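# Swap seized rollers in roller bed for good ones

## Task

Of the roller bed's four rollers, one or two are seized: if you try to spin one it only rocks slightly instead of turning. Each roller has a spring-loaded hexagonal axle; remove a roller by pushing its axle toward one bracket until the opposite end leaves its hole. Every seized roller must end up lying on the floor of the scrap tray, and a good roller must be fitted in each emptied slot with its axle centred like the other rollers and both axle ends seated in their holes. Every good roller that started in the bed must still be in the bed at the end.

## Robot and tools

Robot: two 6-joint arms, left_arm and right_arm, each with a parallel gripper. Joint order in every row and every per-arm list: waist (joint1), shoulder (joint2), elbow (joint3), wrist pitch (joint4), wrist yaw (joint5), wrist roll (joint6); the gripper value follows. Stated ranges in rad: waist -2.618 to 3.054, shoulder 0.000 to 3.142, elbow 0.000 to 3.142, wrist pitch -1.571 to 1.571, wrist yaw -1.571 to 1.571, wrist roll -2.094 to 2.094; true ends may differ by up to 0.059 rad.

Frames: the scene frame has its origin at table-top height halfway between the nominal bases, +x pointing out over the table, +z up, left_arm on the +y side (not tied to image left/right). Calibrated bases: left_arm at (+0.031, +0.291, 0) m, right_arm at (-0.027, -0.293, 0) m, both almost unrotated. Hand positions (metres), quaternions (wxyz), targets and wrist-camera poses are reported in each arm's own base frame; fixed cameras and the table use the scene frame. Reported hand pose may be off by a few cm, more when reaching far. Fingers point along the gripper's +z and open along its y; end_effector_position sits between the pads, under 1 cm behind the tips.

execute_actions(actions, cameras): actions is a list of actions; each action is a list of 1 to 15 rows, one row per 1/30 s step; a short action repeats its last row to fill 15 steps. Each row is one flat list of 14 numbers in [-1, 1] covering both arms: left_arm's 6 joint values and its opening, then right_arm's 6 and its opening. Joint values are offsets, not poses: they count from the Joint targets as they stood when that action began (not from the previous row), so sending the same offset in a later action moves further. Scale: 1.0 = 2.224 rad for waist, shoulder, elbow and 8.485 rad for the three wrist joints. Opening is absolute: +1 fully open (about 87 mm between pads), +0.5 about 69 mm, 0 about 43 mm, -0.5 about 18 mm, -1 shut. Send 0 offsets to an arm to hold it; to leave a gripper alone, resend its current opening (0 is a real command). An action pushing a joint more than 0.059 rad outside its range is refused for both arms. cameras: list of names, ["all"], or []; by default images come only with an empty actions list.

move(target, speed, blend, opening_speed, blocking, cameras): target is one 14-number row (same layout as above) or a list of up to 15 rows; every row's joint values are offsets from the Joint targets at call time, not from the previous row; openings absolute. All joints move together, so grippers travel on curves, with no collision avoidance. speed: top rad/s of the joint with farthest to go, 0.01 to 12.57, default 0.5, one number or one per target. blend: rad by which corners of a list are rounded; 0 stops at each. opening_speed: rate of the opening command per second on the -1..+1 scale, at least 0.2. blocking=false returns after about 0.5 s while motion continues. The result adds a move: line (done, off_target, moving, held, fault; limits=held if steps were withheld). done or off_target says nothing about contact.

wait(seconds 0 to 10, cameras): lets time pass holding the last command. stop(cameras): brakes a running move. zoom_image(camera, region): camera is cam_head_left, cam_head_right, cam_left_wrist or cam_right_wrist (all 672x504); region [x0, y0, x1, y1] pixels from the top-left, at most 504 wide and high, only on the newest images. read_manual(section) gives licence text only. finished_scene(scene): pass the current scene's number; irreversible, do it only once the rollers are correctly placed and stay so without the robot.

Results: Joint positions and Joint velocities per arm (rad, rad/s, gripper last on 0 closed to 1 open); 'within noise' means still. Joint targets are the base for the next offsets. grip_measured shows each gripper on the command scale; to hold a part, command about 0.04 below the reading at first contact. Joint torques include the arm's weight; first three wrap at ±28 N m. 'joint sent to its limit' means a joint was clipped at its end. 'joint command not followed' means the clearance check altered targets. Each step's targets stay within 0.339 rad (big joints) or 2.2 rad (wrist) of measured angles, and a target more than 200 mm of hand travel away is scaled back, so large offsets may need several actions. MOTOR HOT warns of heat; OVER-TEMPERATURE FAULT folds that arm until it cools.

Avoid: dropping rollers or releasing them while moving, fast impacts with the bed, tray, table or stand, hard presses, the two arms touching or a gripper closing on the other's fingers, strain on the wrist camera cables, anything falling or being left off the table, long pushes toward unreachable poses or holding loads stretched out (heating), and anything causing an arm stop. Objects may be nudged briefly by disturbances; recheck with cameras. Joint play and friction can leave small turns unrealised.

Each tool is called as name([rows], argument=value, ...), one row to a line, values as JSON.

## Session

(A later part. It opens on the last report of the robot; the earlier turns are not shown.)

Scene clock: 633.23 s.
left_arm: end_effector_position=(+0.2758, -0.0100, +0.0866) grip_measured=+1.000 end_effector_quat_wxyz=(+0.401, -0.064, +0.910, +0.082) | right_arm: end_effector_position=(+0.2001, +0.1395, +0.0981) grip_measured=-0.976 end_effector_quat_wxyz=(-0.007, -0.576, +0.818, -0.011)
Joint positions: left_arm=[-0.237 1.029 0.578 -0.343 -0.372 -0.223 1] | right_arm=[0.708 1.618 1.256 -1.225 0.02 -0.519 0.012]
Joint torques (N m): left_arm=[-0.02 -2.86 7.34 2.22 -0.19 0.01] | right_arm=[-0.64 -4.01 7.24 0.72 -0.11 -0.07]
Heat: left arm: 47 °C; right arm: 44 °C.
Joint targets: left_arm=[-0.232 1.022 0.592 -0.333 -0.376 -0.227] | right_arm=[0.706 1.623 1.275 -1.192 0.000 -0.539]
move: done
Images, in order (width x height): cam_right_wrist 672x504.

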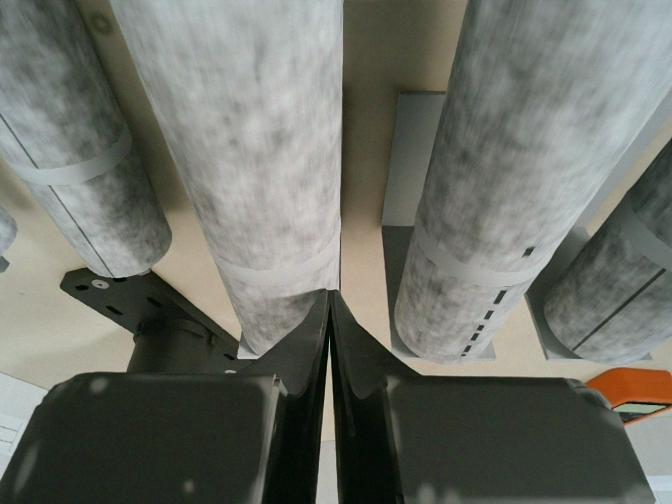

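move([
  [0,0.08,0.2284,-0.0315,0.0443,-0.0675,1, 0,-0.0726,0.02,-0.008,0,0,-1],
  [-0.1439,0.3666,0.4651,-0.121,0.0443,-0.1824,0.2, -0.1826,-0.1452,0.0112,-0.001,0,-0.0425,-1],
], speed=0.7, blend=[0.1,0], opening_speed=1, cameras=["cam_left_wrist","cam_head_left"])

Scene clock: 684.20 s.
left_arm: end_effector_position=(+0.2728, -0.2155, +0.1167) grip_measured=+0.200 end_effector_quat_wxyz=(-0.002, -0.568, +0.823, +0.010) | right_arm: end_effector_position=(+0.2478, +0.0391, +0.1706) grip_measured=-0.976 end_effector_quat_wxyz=(+0.131, -0.553, +0.821, -0.050)
Joint positions: left_arm=[-0.553 1.839 1.593 -1.344 -0.005 -1.762 0.6] | right_arm=[0.3 1.328 1.276 -1.237 0.02 -0.888 0.012]
Joint torques (N m): left_arm=[-0.24 -7.43 7.97 0.25 -0.02 -0.08] | right_arm=[-0.57 -4.92 7.98 1.34 -0.12 -0.09]
Heat: left arm: 47 °C; right arm: 44 °C.
Joint targets: left_arm=[-0.552 1.838 1.627 -1.359 0.000 -1.775] | right_arm=[0.300 1.300 1.300 -1.201 0.000 -0.899]
move: off_target (right_arm); right_arm: the wrist pitch is farthest, 0.037 rad from its target
Images, in order (width x height): cam_head_left 672x504, cam_left_wrist 672x504.

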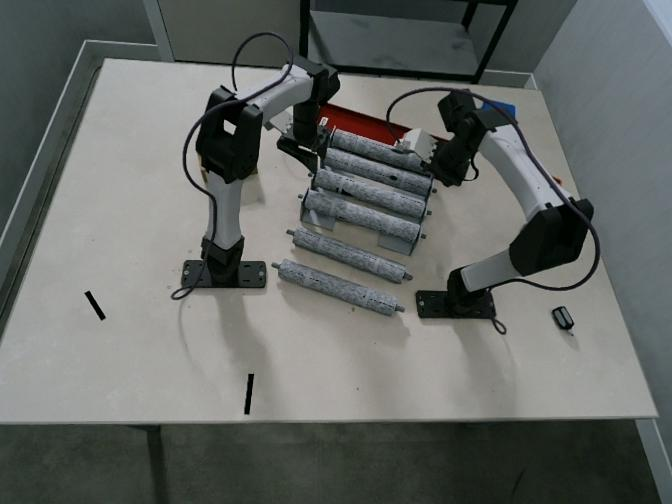

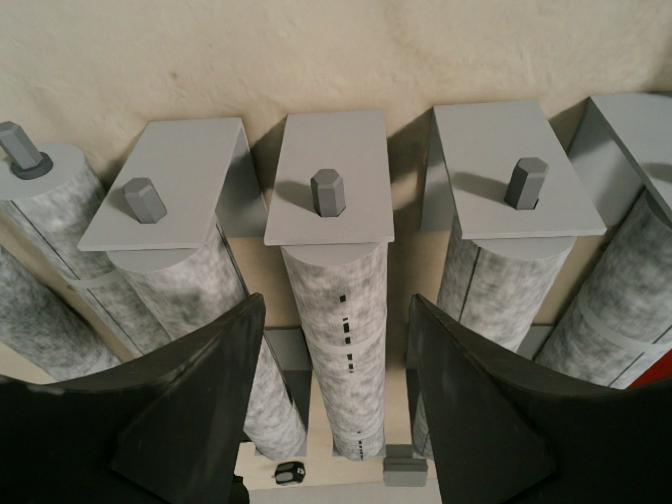

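zoom_image(camera="cam_left_wrist", region=[250, 90, 410, 250])

zoom_image(camera="cam_left_wrist", region=[90, 90, 260, 260])

zoom_image(camera="cam_left_wrist", region=[430, 90, 600, 260])

Scaled by 3.150.

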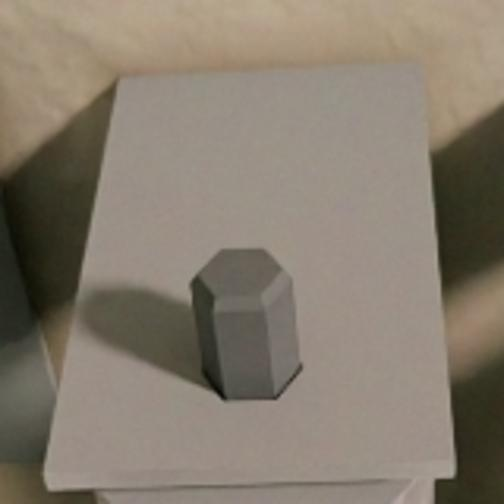

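Scaled by 2.965.

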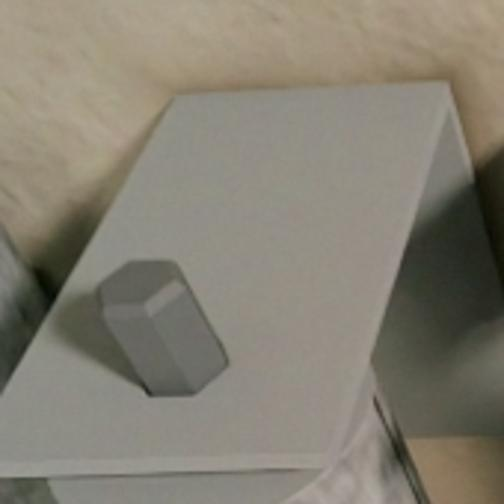

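Scaled by 2.965.

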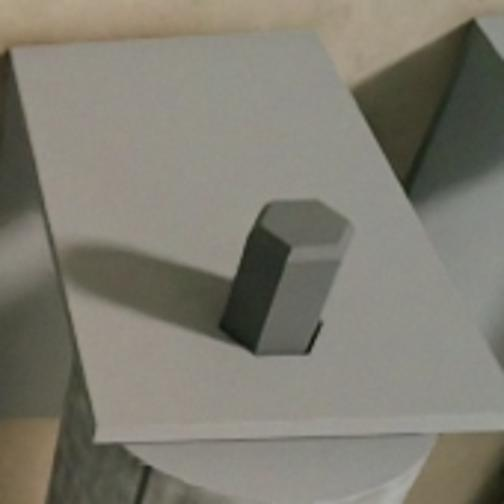

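move(target=[0.0199,-0.0202,-0.0628,0.0111,0,0.0017,0.2, 0,0,0,0,0,0,-1], speed=0.3, cameras=["cam_left_wrist"])

Scene clock: 762.00 s.
left_arm: end_effector_position=(+0.2727, -0.1982, +0.0965) grip_measured=+0.200 end_effector_quat_wxyz=(-0.008, -0.586, +0.810, +0.021) | right_arm: end_effector_position=(+0.2478, +0.0391, +0.1706) grip_measured=-0.976 end_effector_quat_wxyz=(+0.131, -0.553, +0.821, -0.050)
Joint positions: left_arm=[-0.509 1.826 1.495 -1.284 -0.004 -1.762 0.6] | right_arm=[0.3 1.328 1.276 -1.237 0.02 -0.888 0.012]
Joint torques (N m): left_arm=[0.42 -9.63 4.21 0.61 -0.04 0.1] | right_arm=[-0.53 -4.88 8.01 1.34 -0.16 -0.09]
Heat: left arm: 47 °C; right arm: 44 °C.
Joint targets: left_arm=[-0.508 1.793 1.487 -1.265 0.000 -1.760] | right_arm=[0.300 1.300 1.300 -1.201 0.000 -0.899]
move: off_target (right_arm); right_arm: the wrist pitch is farthest, 0.036 rad from its target
Images, in order (width x height): cam_left_wrist 672x504.

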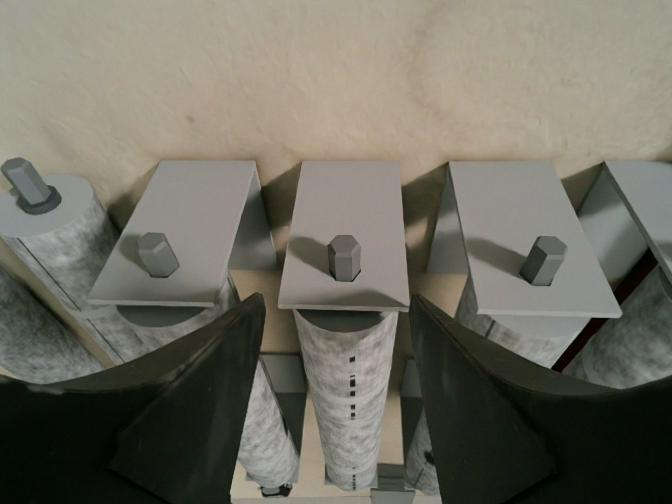

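move(target=[0.0007,0.0013,-0.0513,0.0173,0,0,0.2, 0,0,0,0,0,0,-1], speed=0.25, cameras=["cam_left_wrist"])

Scene clock: 794.03 s.
left_arm: end_effector_position=(+0.2757, -0.1999, +0.0683) grip_measured=+0.200 end_effector_quat_wxyz=(-0.001, -0.586, +0.810, +0.006) | right_arm: end_effector_position=(+0.2478, +0.0391, +0.1706) grip_measured=-0.976 end_effector_quat_wxyz=(+0.131, -0.553, +0.821, -0.050)
Joint positions: left_arm=[-0.509 1.824 1.38 -1.139 -0.004 -1.762 0.6] | right_arm=[0.3 1.328 1.276 -1.237 0.02 -0.888 0.012]
Joint torques (N m): left_arm=[0.55 -9.26 4.29 0.68 -0.04 0.1] | right_arm=[-0.61 -4.86 7.95 1.33 -0.13 -0.08]
Heat: left arm: 43 °C; right arm: 44 °C.
Joint targets: left_arm=[-0.506 1.796 1.373 -1.118 0.000 -1.760] | right_arm=[0.300 1.300 1.300 -1.201 0.000 -0.899]
move: off_target (right_arm); right_arm: the wrist pitch is farthest, 0.036 rad from its target
Images, in order (width x height): cam_left_wrist 672x504.

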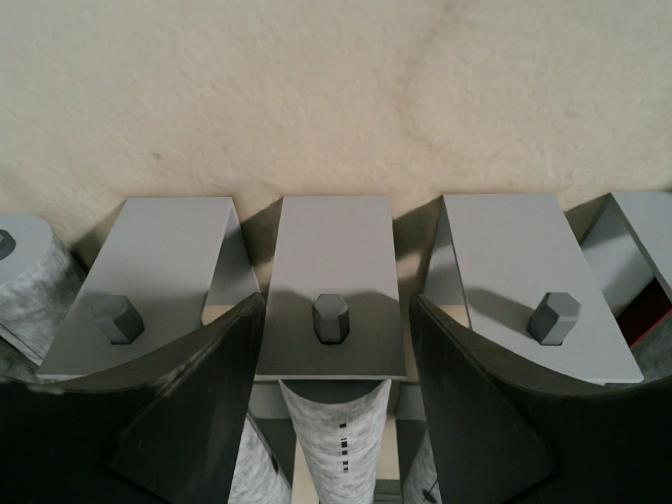

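move(target=[0.0035,-0.0070,-0.0022,-0.0010,0,0.0007,0.2, 0,0,0,0,0,0,-1], speed=0.1, cameras=["cam_left_wrist"])

Scene clock: 817.70 s.
left_arm: end_effector_position=(+0.2759, -0.2001, +0.0717) grip_measured=+0.200 end_effector_quat_wxyz=(+0.001, -0.584, +0.811, +0.001) | right_arm: end_effector_position=(+0.2478, +0.0391, +0.1706) grip_measured=-0.976 end_effector_quat_wxyz=(+0.131, -0.553, +0.821, -0.050)
Joint positions: left_arm=[-0.509 1.813 1.38 -1.139 -0.004 -1.757 0.6] | right_arm=[0.3 1.328 1.276 -1.237 0.02 -0.888 0.012]
Joint torques (N m): left_arm=[0.58 -9.57 3.88 0.62 -0.04 0.11] | right_arm=[-0.49 -4.92 8.03 1.33 -0.13 -0.09]
Heat: left arm: 43 °C; right arm: 44 °C.
Joint targets: left_arm=[-0.499 1.780 1.368 -1.127 0.000 -1.754] | right_arm=[0.300 1.300 1.300 -1.201 0.000 -0.899]
move: off_target (right_arm); right_arm: the wrist pitch is farthest, 0.036 rad from its target
Images, in order (width x height): cam_left_wrist 672x504.

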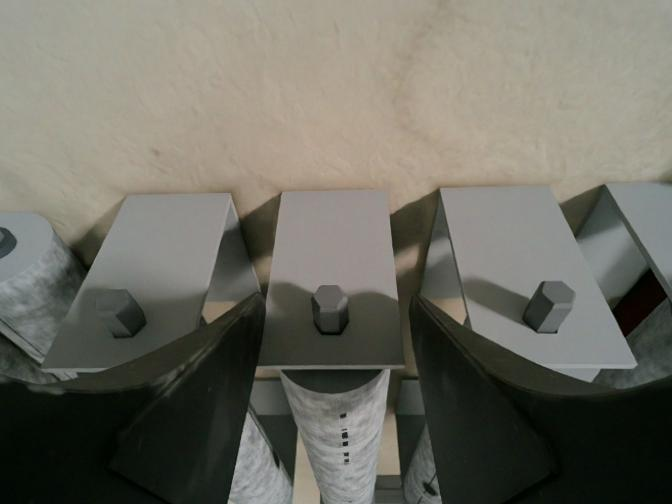

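move(target=[0.0045,-0.0045,-0.0063,0.0003,0,0.0012,0.2, 0,0,0,0,0,0,-1], speed=0.1, cameras=["cam_left_wrist"])

Scene clock: 829.73 s.
left_arm: end_effector_position=(+0.2729, -0.1949, +0.0700) grip_measured=+0.200 end_effector_quat_wxyz=(-0.001, -0.584, +0.811, +0.005) | right_arm: end_effector_position=(+0.2478, +0.0391, +0.1706) grip_measured=-0.976 end_effector_quat_wxyz=(+0.131, -0.553, +0.821, -0.050)
Joint positions: left_arm=[-0.5 1.804 1.362 -1.139 -0.004 -1.748 0.6] | right_arm=[0.3 1.328 1.276 -1.237 0.02 -0.888 0.012]
Joint torques (N m): left_arm=[0.59 -9.51 4.23 0.63 -0.04 0.12] | right_arm=[-0.54 -4.92 7.98 1.33 -0.13 -0.08]
Heat: left arm: 43 °C; right arm: 44 °C.
Joint targets: left_arm=[-0.489 1.770 1.354 -1.124 0.000 -1.744] | right_arm=[0.300 1.300 1.300 -1.201 0.000 -0.899]
move: off_target (right_arm); right_arm: the wrist pitch is farthest, 0.036 rad from its target
Images, in order (width x height): cam_left_wrist 672x504.

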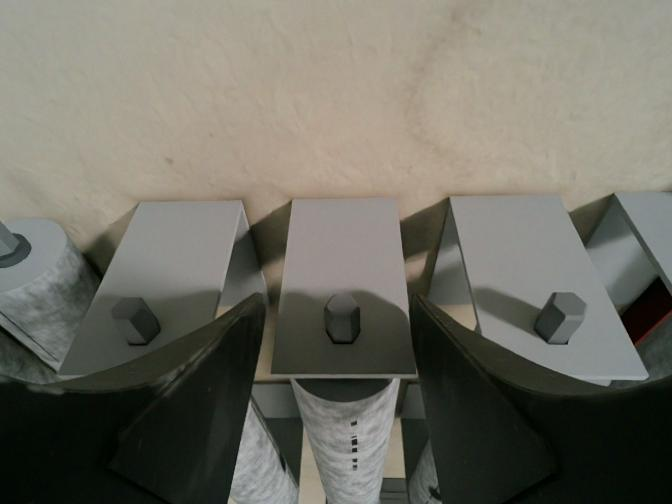

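move(target=[0,0,0,0,0,0,-0.78, 0,0,0,0,0,0,-1], opening_speed=0.5, cameras=["cam_left_wrist"])

Scene clock: 841.07 s.
left_arm: end_effector_position=(+0.2745, -0.1958, +0.0700) grip_measured=-0.629 end_effector_quat_wxyz=(+0.001, -0.587, +0.810, +0.003) | right_arm: end_effector_position=(+0.2478, +0.0391, +0.1706) grip_measured=-0.976 end_effector_quat_wxyz=(+0.131, -0.553, +0.821, -0.050)
Joint positions: left_arm=[-0.5 1.804 1.362 -1.133 -0.004 -1.754 0.185] | right_arm=[0.3 1.328 1.276 -1.237 0.02 -0.888 0.012]
Joint torques (N m): left_arm=[0.59 -9.52 4.22 0.57 -0.04 0.11] | right_arm=[-0.59 -4.79 7.99 1.33 -0.12 -0.09]
Heat: left arm: 43 °C; right arm: 44 °C.
Joint targets: left_arm=[-0.489 1.770 1.354 -1.124 0.000 -1.744] | right_arm=[0.300 1.300 1.300 -1.201 0.000 -0.899]
move: off_target (right_arm); right_arm: the wrist pitch is farthest, 0.036 rad from its target
Images, in order (width x height): cam_left_wrist 672x504.

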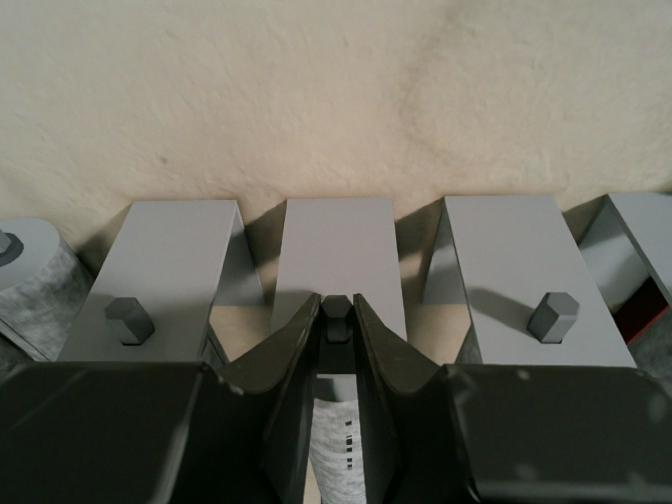

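move(target=[0,0,0,0,0,0,-0.78, 0.1249,0.1695,0.0815,0.0205,-0.0316,0.0317,0.35], speed=0.5, opening_speed=1.5, cameras=["cam_right_wrist","cam_left_wrist","cam_head_left"])

Scene clock: 882.83 s.
left_arm: end_effector_position=(+0.2745, -0.1958, +0.0700) grip_measured=-0.629 end_effector_quat_wxyz=(+0.001, -0.587, +0.810, +0.003) | right_arm: end_effector_position=(+0.2697, +0.1958, +0.1261) grip_measured=+0.350 end_effector_quat_wxyz=(+0.134, -0.580, +0.796, +0.113)
Joint positions: left_arm=[-0.5 1.804 1.362 -1.133 -0.004 -1.754 0.185] | right_arm=[0.577 1.676 1.439 -1.072 -0.238 -0.651 0.675]
Joint torques (N m): left_arm=[0.58 -9.52 4.19 0.57 -0.04 0.11] | right_arm=[-0.14 -5.15 9.78 1.4 -0.33 0.15]
Heat: left arm: 44 °C; right arm: 44 °C.
Joint targets: left_arm=[-0.489 1.770 1.354 -1.124 0.000 -1.744] | right_arm=[0.578 1.677 1.481 -1.027 -0.268 -0.630]
move: off_target (right_arm); right_arm: the wrist pitch is farthest, 0.044 rad from its target
Images, in order (width x height): cam_head_left 672x504, cam_left_wrist 672x504, cam_right_wrist 672x504.

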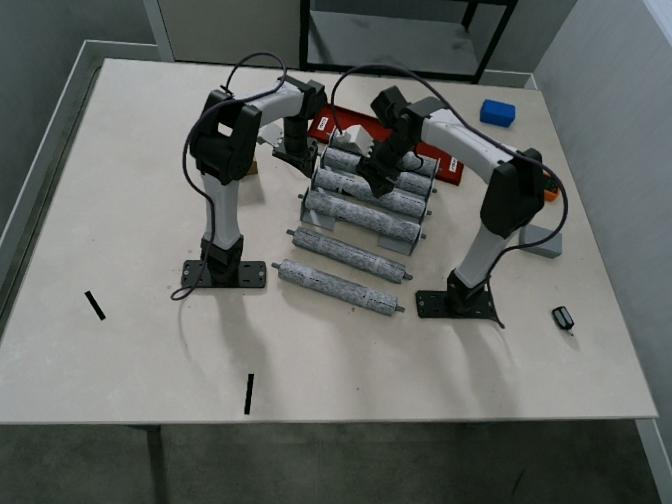

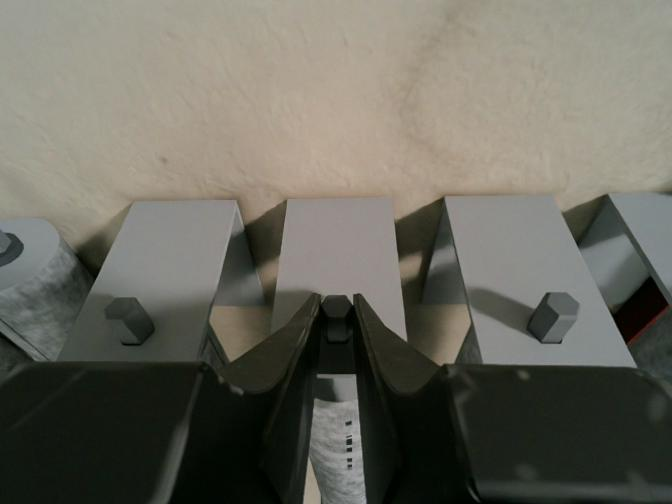

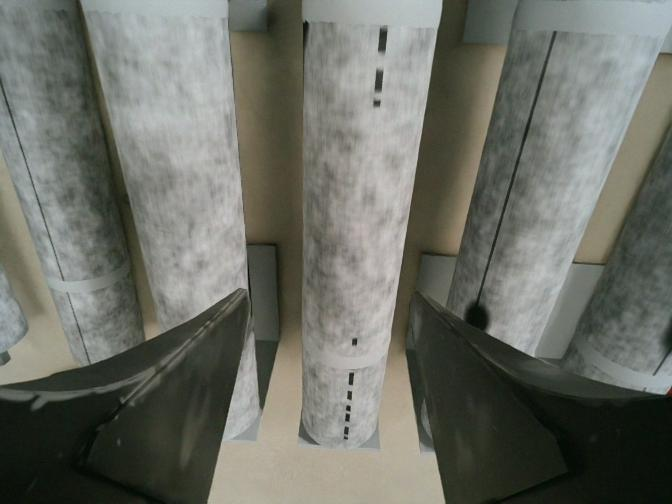

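move([
  [0,0,0,0,0,0,-0.78, 0,0,0.0220,0.0055,-0.0032,0.0024,0.35],
  [0,0,0,0,0,0,-0.78, 0,0.0009,-0.0589,0.0190,-0.0032,0.0024,0.35],
], speed=0.3, cameras=["cam_right_wrist"])

Scene clock: 907.73 s.
left_arm: end_effector_position=(+0.2745, -0.1958, +0.0700) grip_measured=-0.629 end_effector_quat_wxyz=(+0.001, -0.587, +0.810, +0.003) | right_arm: end_effector_position=(+0.2795, +0.2091, +0.1071) grip_measured=+0.350 end_effector_quat_wxyz=(+0.166, -0.573, +0.793, +0.127)
Joint positions: left_arm=[-0.5 1.804 1.362 -1.133 -0.004 -1.754 0.185] | right_arm=[0.577 1.676 1.35 -0.914 -0.267 -0.629 0.675]
Joint torques (N m): left_arm=[0.59 -9.51 4.23 0.57 -0.05 0.11] | right_arm=[-0.14 -5 6.09 1.56 -0.34 0.2]
Heat: left arm: 45 °C; right arm: 46 °C.
Joint targets: left_arm=[-0.489 1.770 1.354 -1.124 0.000 -1.744] | right_arm=[0.578 1.679 1.350 -0.866 -0.295 -0.610]
move: off_target (right_arm); right_arm: the wrist pitch is farthest, 0.048 rad from its target
Images, in order (width x height): cam_right_wrist 672x504.

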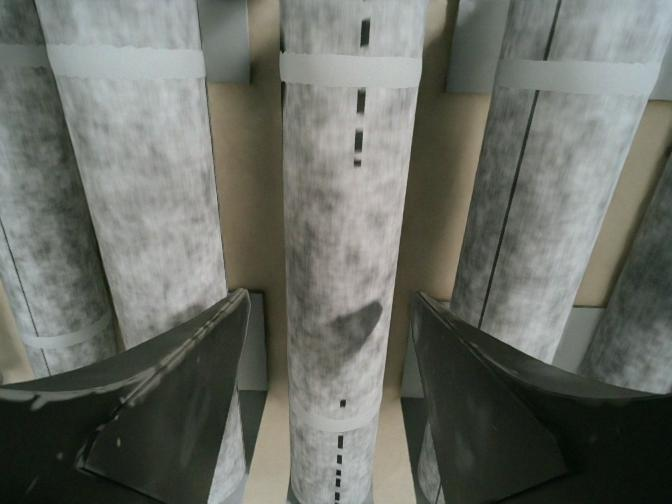

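move(target=[0,0,0,0,0,0,-0.78, 0,0.0085,-0.0495,0.0172,0,0,0.35], speed=0.2, cameras=["cam_right_wrist","cam_left_wrist"])

Scene clock: 926.37 s.
left_arm: end_effector_position=(+0.2745, -0.1958, +0.0700) grip_measured=-0.629 end_effector_quat_wxyz=(+0.001, -0.587, +0.810, +0.003) | right_arm: end_effector_position=(+0.2834, +0.2117, +0.0762) grip_measured=+0.350 end_effector_quat_wxyz=(+0.176, -0.573, +0.790, +0.126)
Joint positions: left_arm=[-0.5 1.804 1.362 -1.133 -0.004 -1.754 0.185] | right_arm=[0.577 1.693 1.241 -0.768 -0.267 -0.629 0.675]
Joint torques (N m): left_arm=[0.58 -9.52 4.23 0.57 -0.04 0.11] | right_arm=[-0.2 -4.88 6.01 1.58 -0.34 0.21]
Heat: left arm: 45 °C; right arm: 44 °C.
Joint targets: left_arm=[-0.489 1.770 1.354 -1.124 0.000 -1.744] | right_arm=[0.578 1.698 1.240 -0.720 -0.295 -0.610]
move: off_target (right_arm); right_arm: the wrist pitch is farthest, 0.048 rad from its target
Images, in order (width x height): cam_left_wrist 672x504, cam_right_wrist 672x504.

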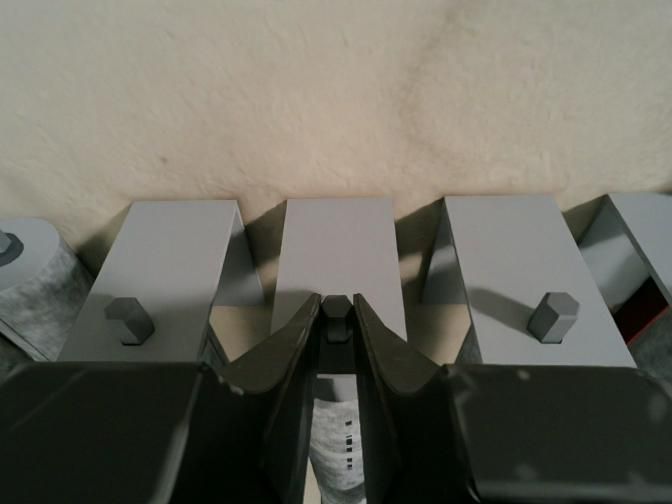

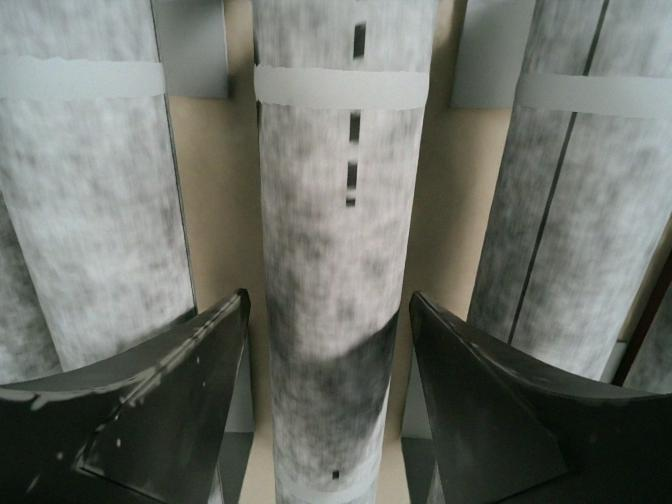

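move(target=[0,0,0,0,0,0,-0.78, 0,0,0,0,0,0,-0.12], opening_speed=0.4, cameras=["cam_right_wrist"])

Scene clock: 932.00 s.
left_arm: end_effector_position=(+0.2745, -0.1958, +0.0700) grip_measured=-0.629 end_effector_quat_wxyz=(+0.001, -0.587, +0.810, +0.003) | right_arm: end_effector_position=(+0.2842, +0.2112, +0.0764) grip_measured=+0.086 end_effector_quat_wxyz=(+0.177, -0.571, +0.791, +0.127)
Joint positions: left_arm=[-0.5 1.804 1.362 -1.133 -0.004 -1.754 0.185] | right_arm=[0.574 1.693 1.241 -0.766 -0.268 -0.628 0.543]
Joint torques (N m): left_arm=[0.58 -9.51 4.23 0.56 -0.04 0.11] | right_arm=[-0.2 -4.86 5.97 1.58 -0.32 0.18]
Heat: left arm: 45 °C; right arm: 44 °C.
Joint targets: left_arm=[-0.489 1.770 1.354 -1.124 0.000 -1.744] | right_arm=[0.578 1.698 1.240 -0.720 -0.295 -0.610]
move: off_target (right_arm); right_arm: the wrist pitch is farthest, 0.046 rad from its target
Images, in order (width x height): cam_right_wrist 672x504.

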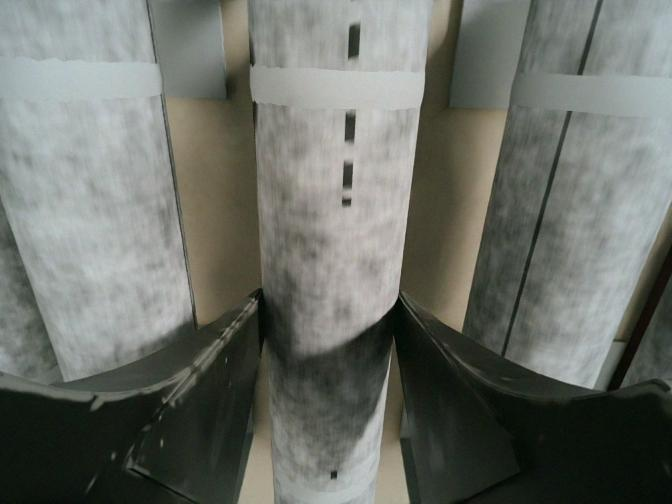

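move(target=[0.0340,-0.0054,-0.0068,0.0004,0,0.0085,-0.85, 0,0,0,0,0,0,-0.12], speed=0.06, cameras=["cam_left_wrist","cam_right_wrist"])

Scene clock: 943.50 s.
left_arm: end_effector_position=(+0.2758, -0.1920, +0.0697) grip_measured=-0.629 end_effector_quat_wxyz=(-0.031, -0.586, +0.810, -0.015) | right_arm: end_effector_position=(+0.2846, +0.2130, +0.0767) grip_measured=+0.086 end_effector_quat_wxyz=(+0.180, -0.571, +0.791, +0.127)
Joint positions: left_arm=[-0.449 1.803 1.345 -1.116 0.068 -1.702 0.185] | right_arm=[0.577 1.693 1.241 -0.76 -0.268 -0.625 0.543]
Joint torques (N m): left_arm=[2.76 -10.37 4.38 0.42 -0.66 0.33] | right_arm=[-0.12 -4.96 6.01 1.5 -0.31 0.2]
Heat: left arm: 46 °C; right arm: 44 °C.
Joint targets: left_arm=[-0.413 1.758 1.339 -1.121 0.000 -1.672] | right_arm=[0.578 1.698 1.240 -0.720 -0.295 -0.610]
move: off_target (left_arm, right_arm); left_arm: the wrist yaw is farthest, 0.068 rad from its target; right_arm: the wrist pitch is farthest, 0.040 rad from its target
Images, in order (width x height): cam_left_wrist 672x504, cam_right_wrist 672x504.

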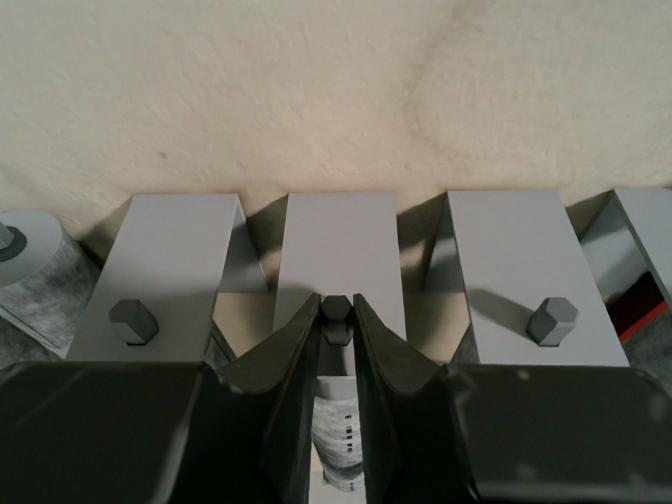

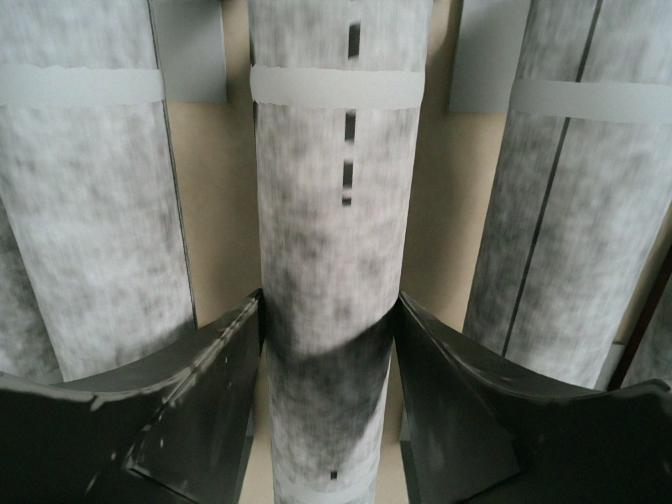

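move(target=[0.0090,0,0,0,-0.0177,0,-0.85, 0,0,0,0,0,0,-0.12], speed=0.1, cameras=["cam_left_wrist","cam_right_wrist"])

Scene clock: 958.93 s.
left_arm: end_effector_position=(+0.2773, -0.1889, +0.0698) grip_measured=-0.629 end_effector_quat_wxyz=(-0.023, -0.585, +0.811, -0.013) | right_arm: end_effector_position=(+0.2846, +0.2130, +0.0767) grip_measured=+0.086 end_effector_quat_wxyz=(+0.180, -0.571, +0.791, +0.127)
Joint positions: left_arm=[-0.448 1.8 1.345 -1.116 0.052 -1.697 0.186] | right_arm=[0.577 1.693 1.241 -0.76 -0.268 -0.625 0.543]
Joint torques (N m): left_arm=[4.45 -10.11 4.41 0.42 -1.88 0.3] | right_arm=[-0.14 -5.01 6.04 1.53 -0.33 0.19]
Heat: left arm: 46 °C; right arm: 44 °C.
Joint targets: left_arm=[-0.393 1.758 1.339 -1.121 -0.150 -1.672] | right_arm=[0.578 1.698 1.240 -0.720 -0.295 -0.610]
move: off_target (left_arm, right_arm); left_arm: the wrist yaw is farthest, 0.202 rad from its target; right_arm: the wrist pitch is farthest, 0.040 rad from its target
Images, in order (width x height): cam_left_wrist 672x504, cam_right_wrist 672x504.

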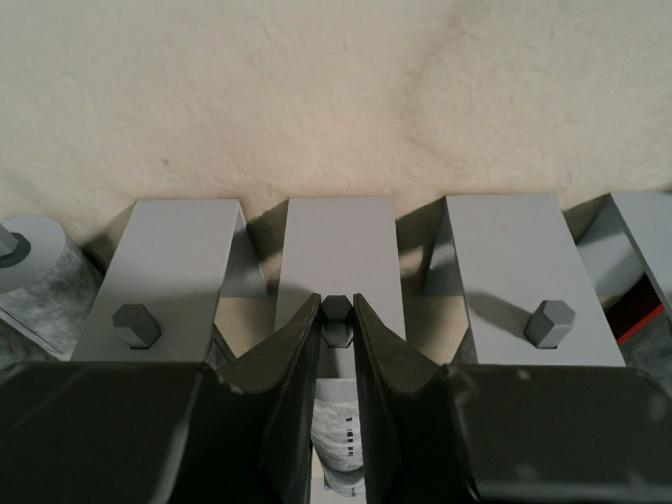

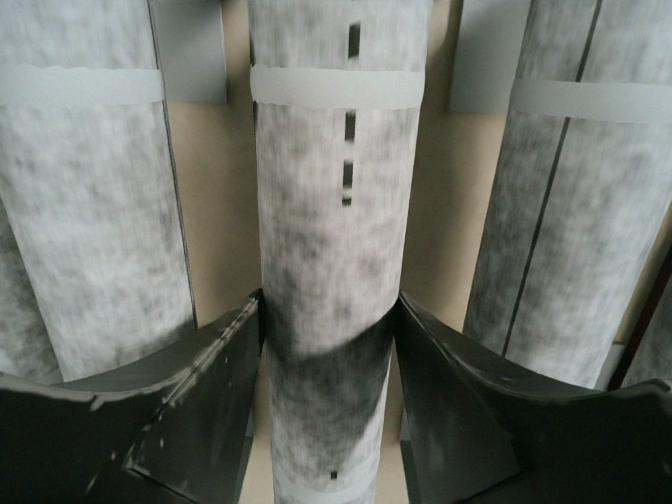

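move(target=[0.0180,-0.003,-0.003,0,-0.0150,0.0030,-0.95, 0,0,0,0,0,0,-0.12], speed=0.1, cameras=["cam_left_wrist","cam_right_wrist"])

Scene clock: 968.80 s.
left_arm: end_effector_position=(+0.2836, -0.1719, +0.0719) grip_measured=-0.629 end_effector_quat_wxyz=(+0.003, -0.583, +0.812, -0.005) | right_arm: end_effector_position=(+0.2826, +0.2134, +0.0659) grip_measured=+0.086 end_effector_quat_wxyz=(+0.170, -0.567, +0.795, +0.129)
Joint positions: left_arm=[-0.42 1.781 1.34 -1.119 -0.001 -1.665 0.185] | right_arm=[0.581 1.715 1.226 -0.742 -0.268 -0.612 0.543]
Joint torques (N m): left_arm=[5.64 -9.01 4.29 0.49 -2.58 0.21] | right_arm=[-0.18 -6.68 7.25 1.31 -0.32 0.11]
Heat: left arm: 48 °C; right arm: 44 °C.
Joint targets: left_arm=[-0.353 1.752 1.332 -1.121 -0.278 -1.646] | right_arm=[0.578 1.698 1.240 -0.720 -0.295 -0.610]
move: off_target (left_arm); left_arm: the wrist yaw is farthest, 0.277 rad from its target
Images, in order (width x height): cam_left_wrist 672x504, cam_right_wrist 672x504.

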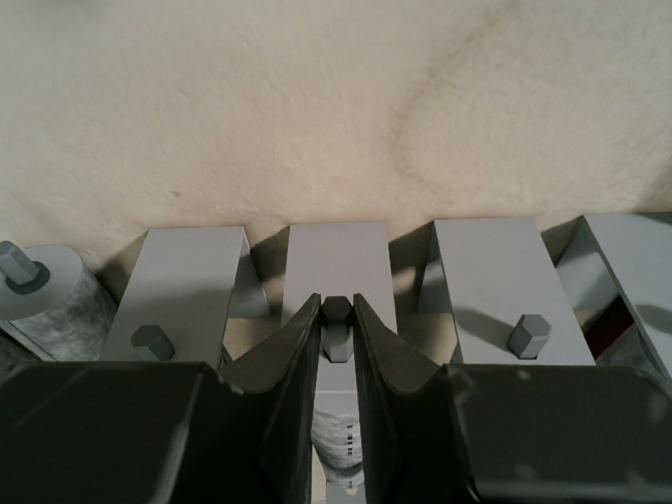

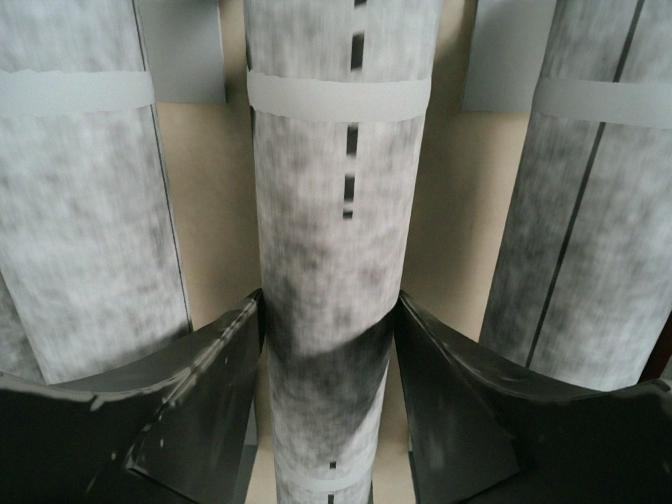

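move(target=[0,0,0,0,0,0,-0.95, 0,-0.0063,0.0508,-0.0094,0,0,-0.12], speed=0.1, cameras=["cam_left_wrist","cam_right_wrist","cam_head_right"])

Scene clock: 987.97 s.
left_arm: end_effector_position=(+0.2833, -0.1709, +0.0706) grip_measured=-0.629 end_effector_quat_wxyz=(+0.005, -0.583, +0.812, -0.003) | right_arm: end_effector_position=(+0.2832, +0.2138, +0.0768) grip_measured=+0.086 end_effector_quat_wxyz=(+0.166, -0.567, +0.796, +0.129)
Joint positions: left_arm=[-0.42 1.781 1.336 -1.116 -0.005 -1.665 0.185] | right_arm=[0.581 1.715 1.272 -0.795 -0.268 -0.612 0.543]
Joint torques (N m): left_arm=[5.63 -9.05 4.59 0.45 -2.55 0.2] | right_arm=[-0.13 -7.6 13.29 0.96 -0.32 0.11]
Heat: left arm: 46 °C; right arm: 43 °C.
Joint targets: left_arm=[-0.353 1.752 1.332 -1.121 -0.278 -1.646] | right_arm=[0.578 1.684 1.353 -0.799 -0.295 -0.610]
move: off_target (left_arm, right_arm); left_arm: the wrist yaw is farthest, 0.273 rad from its target; right_arm: the elbow is farthest, 0.081 rad from its target
Images, in order (width x height): cam_head_right 672x504, cam_left_wrist 672x504, cam_right_wrist 672x504.

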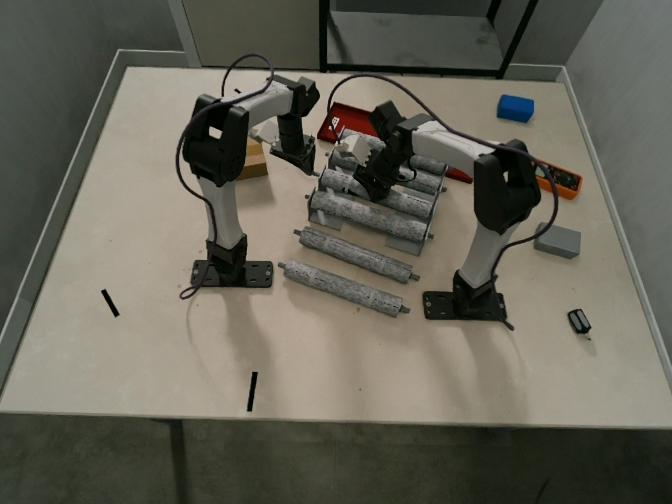

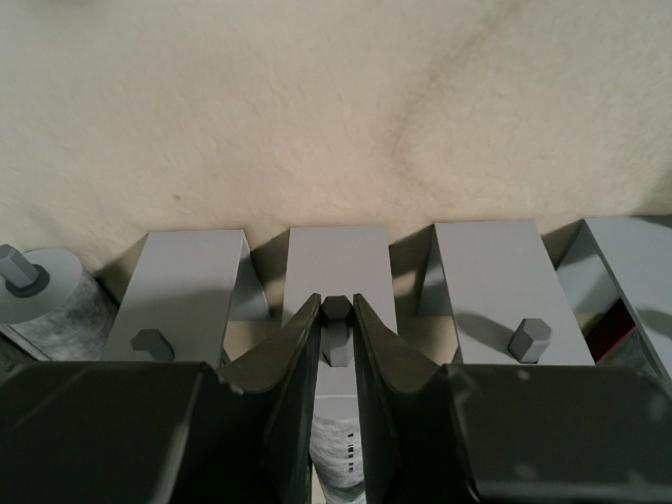

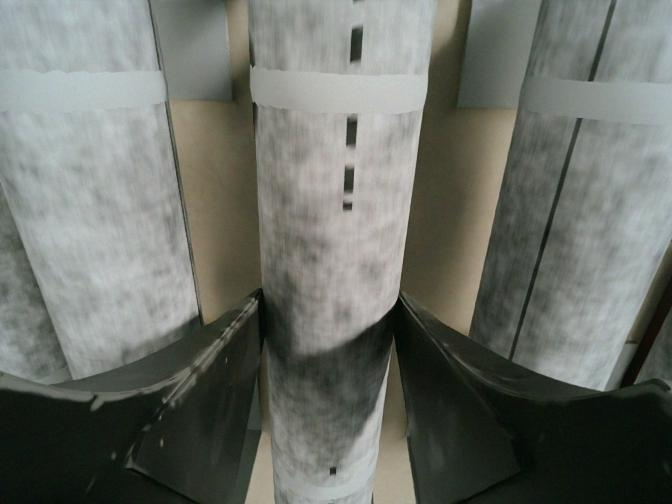

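move(target=[0.0115,-0.002,-0.002,0,-0.0065,0.0018,-0.98, 0,0,0,0,0,0,-0.12], speed=0.1, cameras=["cam_left_wrist","cam_right_wrist"])

Scene clock: 996.13 s.
left_arm: end_effector_position=(+0.2838, -0.1701, +0.0702) grip_measured=-0.629 end_effector_quat_wxyz=(+0.005, -0.581, +0.814, -0.004) | right_arm: end_effector_position=(+0.2832, +0.2138, +0.0768) grip_measured=+0.086 end_effector_quat_wxyz=(+0.166, -0.567, +0.796, +0.129)
Joint positions: left_arm=[-0.417 1.781 1.334 -1.113 -0.005 -1.656 0.185] | right_arm=[0.581 1.715 1.272 -0.795 -0.268 -0.612 0.543]
Joint torques (N m): left_arm=[7.56 -9.37 4.33 0.42 -3.05 0.3] | right_arm=[-0.13 -7.68 13.3 0.96 -0.33 0.12]
Heat: left arm: 46 °C; right arm: 45 °C.
Joint targets: left_arm=[-0.327 1.747 1.328 -1.121 -0.333 -1.631] | right_arm=[0.578 1.684 1.353 -0.799 -0.295 -0.610]
move: off_target (left_arm, right_arm); left_arm: the wrist yaw is farthest, 0.328 rad from its target; right_arm: the elbow is farthest, 0.081 rad from its target
Images, in order (width x height): cam_left_wrist 672x504, cam_right_wrist 672x504.

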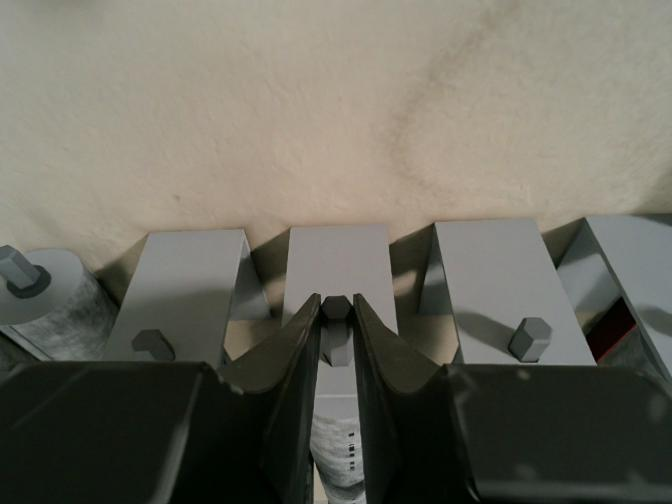

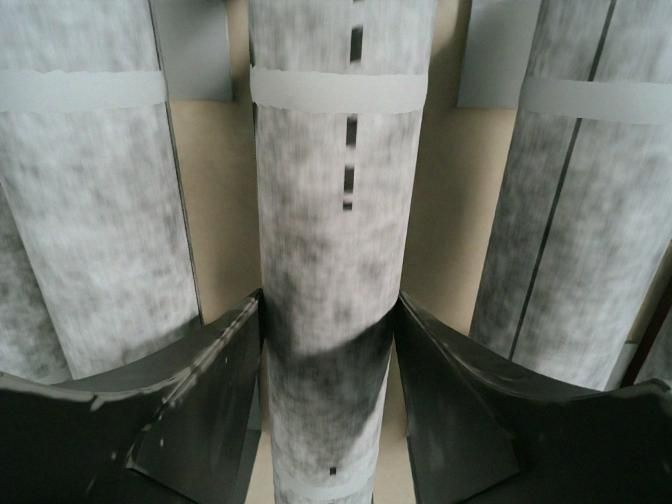

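move(target=[-0.0100,0.002,0.002,0,0.0060,-0.0018,-0.98, 0,-0.003,0.0250,-0.003,0,0,-0.12], speed=0.1, cameras=["cam_left_wrist","cam_right_wrist"])

Scene clock: 1008.60 s.
left_arm: end_effector_position=(+0.2843, -0.1703, +0.0691) grip_measured=-0.629 end_effector_quat_wxyz=(+0.006, -0.581, +0.814, -0.005) | right_arm: end_effector_position=(+0.2835, +0.2140, +0.0864) grip_measured=+0.086 end_effector_quat_wxyz=(+0.163, -0.567, +0.797, +0.129)
Joint positions: left_arm=[-0.417 1.781 1.33 -1.105 -0.005 -1.656 0.185] | right_arm=[0.581 1.715 1.311 -0.841 -0.268 -0.612 0.543]
Joint torques (N m): left_arm=[5.55 -9.03 5.22 0.37 -2.58 0.11] | right_arm=[-0.08 -8.21 14.68 1.18 -0.33 0.11]
Heat: left arm: 46 °C; right arm: 47 °C.
Joint targets: left_arm=[-0.350 1.752 1.332 -1.121 -0.282 -1.646] | right_arm=[0.578 1.677 1.409 -0.825 -0.295 -0.610]
move: off_target (left_arm, right_arm); left_arm: the wrist yaw is farthest, 0.277 rad from its target; right_arm: the elbow is farthest, 0.097 rad from its target
Images, in order (width x height): cam_left_wrist 672x504, cam_right_wrist 672x504.

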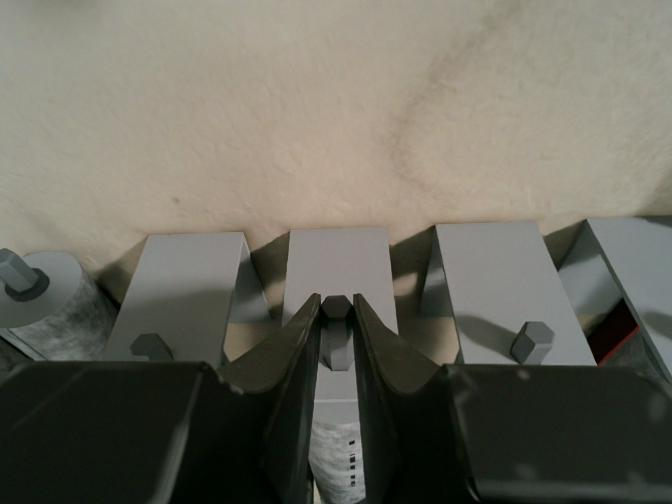

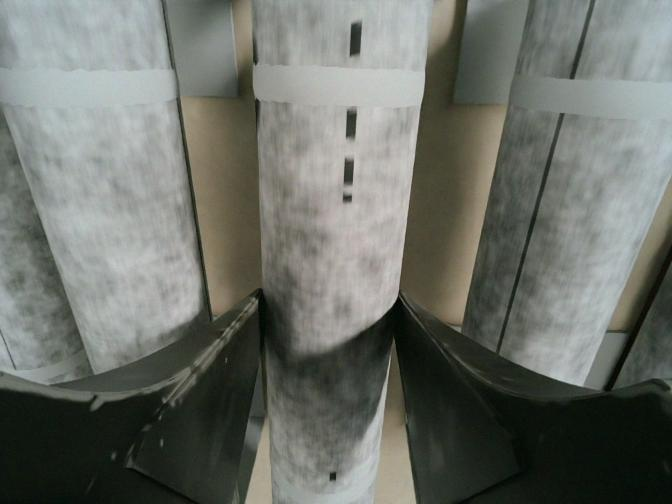

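move(target=[0,0,0,0,0,0,-0.98, 0,-0.006,0.0220,-0.004,0,0,-0.12], speed=0.1, cameras=["cam_left_wrist","cam_right_wrist"])

Scene clock: 1013.60 s.
left_arm: end_effector_position=(+0.2840, -0.1702, +0.0680) grip_measured=-0.629 end_effector_quat_wxyz=(+0.006, -0.581, +0.814, -0.005) | right_arm: end_effector_position=(+0.2842, +0.2145, +0.0974) grip_measured=+0.086 end_effector_quat_wxyz=(+0.161, -0.567, +0.797, +0.129)
Joint positions: left_arm=[-0.417 1.781 1.325 -1.1 -0.005 -1.656 0.185] | right_arm=[0.581 1.715 1.356 -0.889 -0.268 -0.612 0.543]
Joint torques (N m): left_arm=[5.55 -9.06 5.65 0.34 -2.58 0.1] | right_arm=[-0.14 -9.22 15.15 1.33 -0.32 0.1]
Heat: left arm: 46 °C; right arm: 49 °C.
Joint targets: left_arm=[-0.350 1.752 1.332 -1.121 -0.282 -1.646] | right_arm=[0.578 1.664 1.458 -0.859 -0.295 -0.610]
move: off_target (left_arm, right_arm); left_arm: the wrist yaw is farthest, 0.277 rad from its target; right_arm: the elbow is farthest, 0.102 rad from its target
Images, in order (width x height): cam_left_wrist 672x504, cam_right_wrist 672x504.

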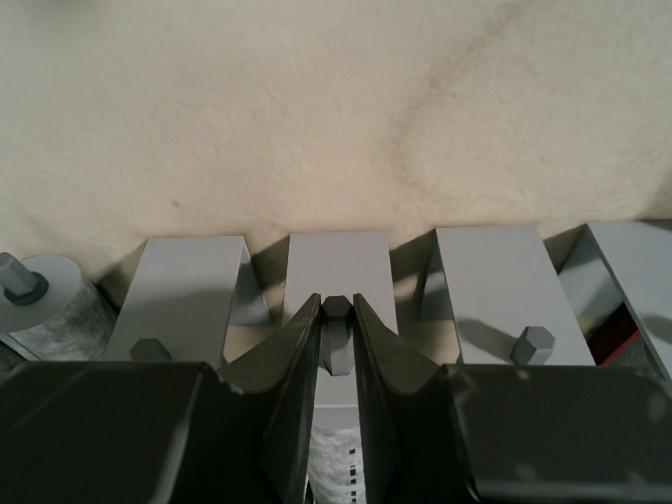

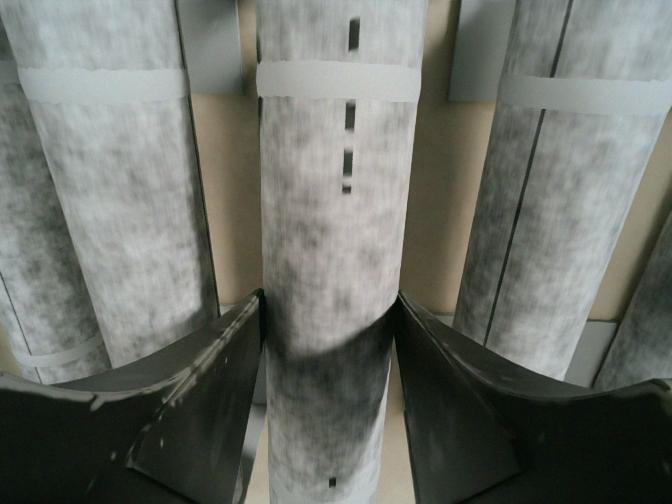

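move(target=[-0.0625,0.0081,0.0076,-0.0004,0.0332,-0.0115,-0.98, 0,0,0,0,0,0,-0.12], speed=0.15, cameras=["cam_left_wrist","cam_right_wrist"])

Scene clock: 1032.27 s.
left_arm: end_effector_position=(+0.2751, -0.1926, +0.0690) grip_measured=-0.631 end_effector_quat_wxyz=(-0.003, -0.591, +0.807, -0.011) | right_arm: end_effector_position=(+0.2845, +0.2146, +0.0997) grip_measured=+0.086 end_effector_quat_wxyz=(+0.162, -0.568, +0.797, +0.129)
Joint positions: left_arm=[-0.48 1.781 1.325 -1.097 0.016 -1.743 0.185] | right_arm=[0.581 1.715 1.365 -0.898 -0.268 -0.614 0.543]
Joint torques (N m): left_arm=[-0.64 -7.66 7.17 0.24 -0.22 -0.02] | right_arm=[-0.16 -9.24 14.32 1.44 -0.32 0.11]
Heat: left arm: 45 °C; right arm: 54 °C.
Joint targets: left_arm=[-0.489 1.770 1.349 -1.124 0.000 -1.744] | right_arm=[0.578 1.664 1.458 -0.859 -0.295 -0.610]
move: off_target (right_arm); right_arm: the elbow is farthest, 0.093 rad from its target
Images, in order (width x height): cam_left_wrist 672x504, cam_right_wrist 672x504.

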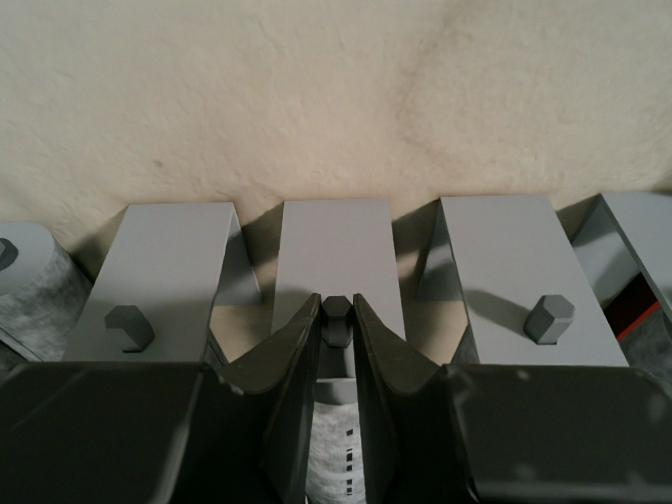

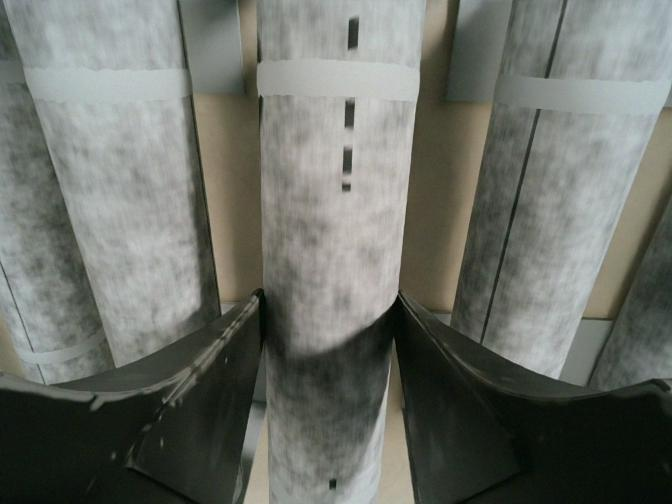

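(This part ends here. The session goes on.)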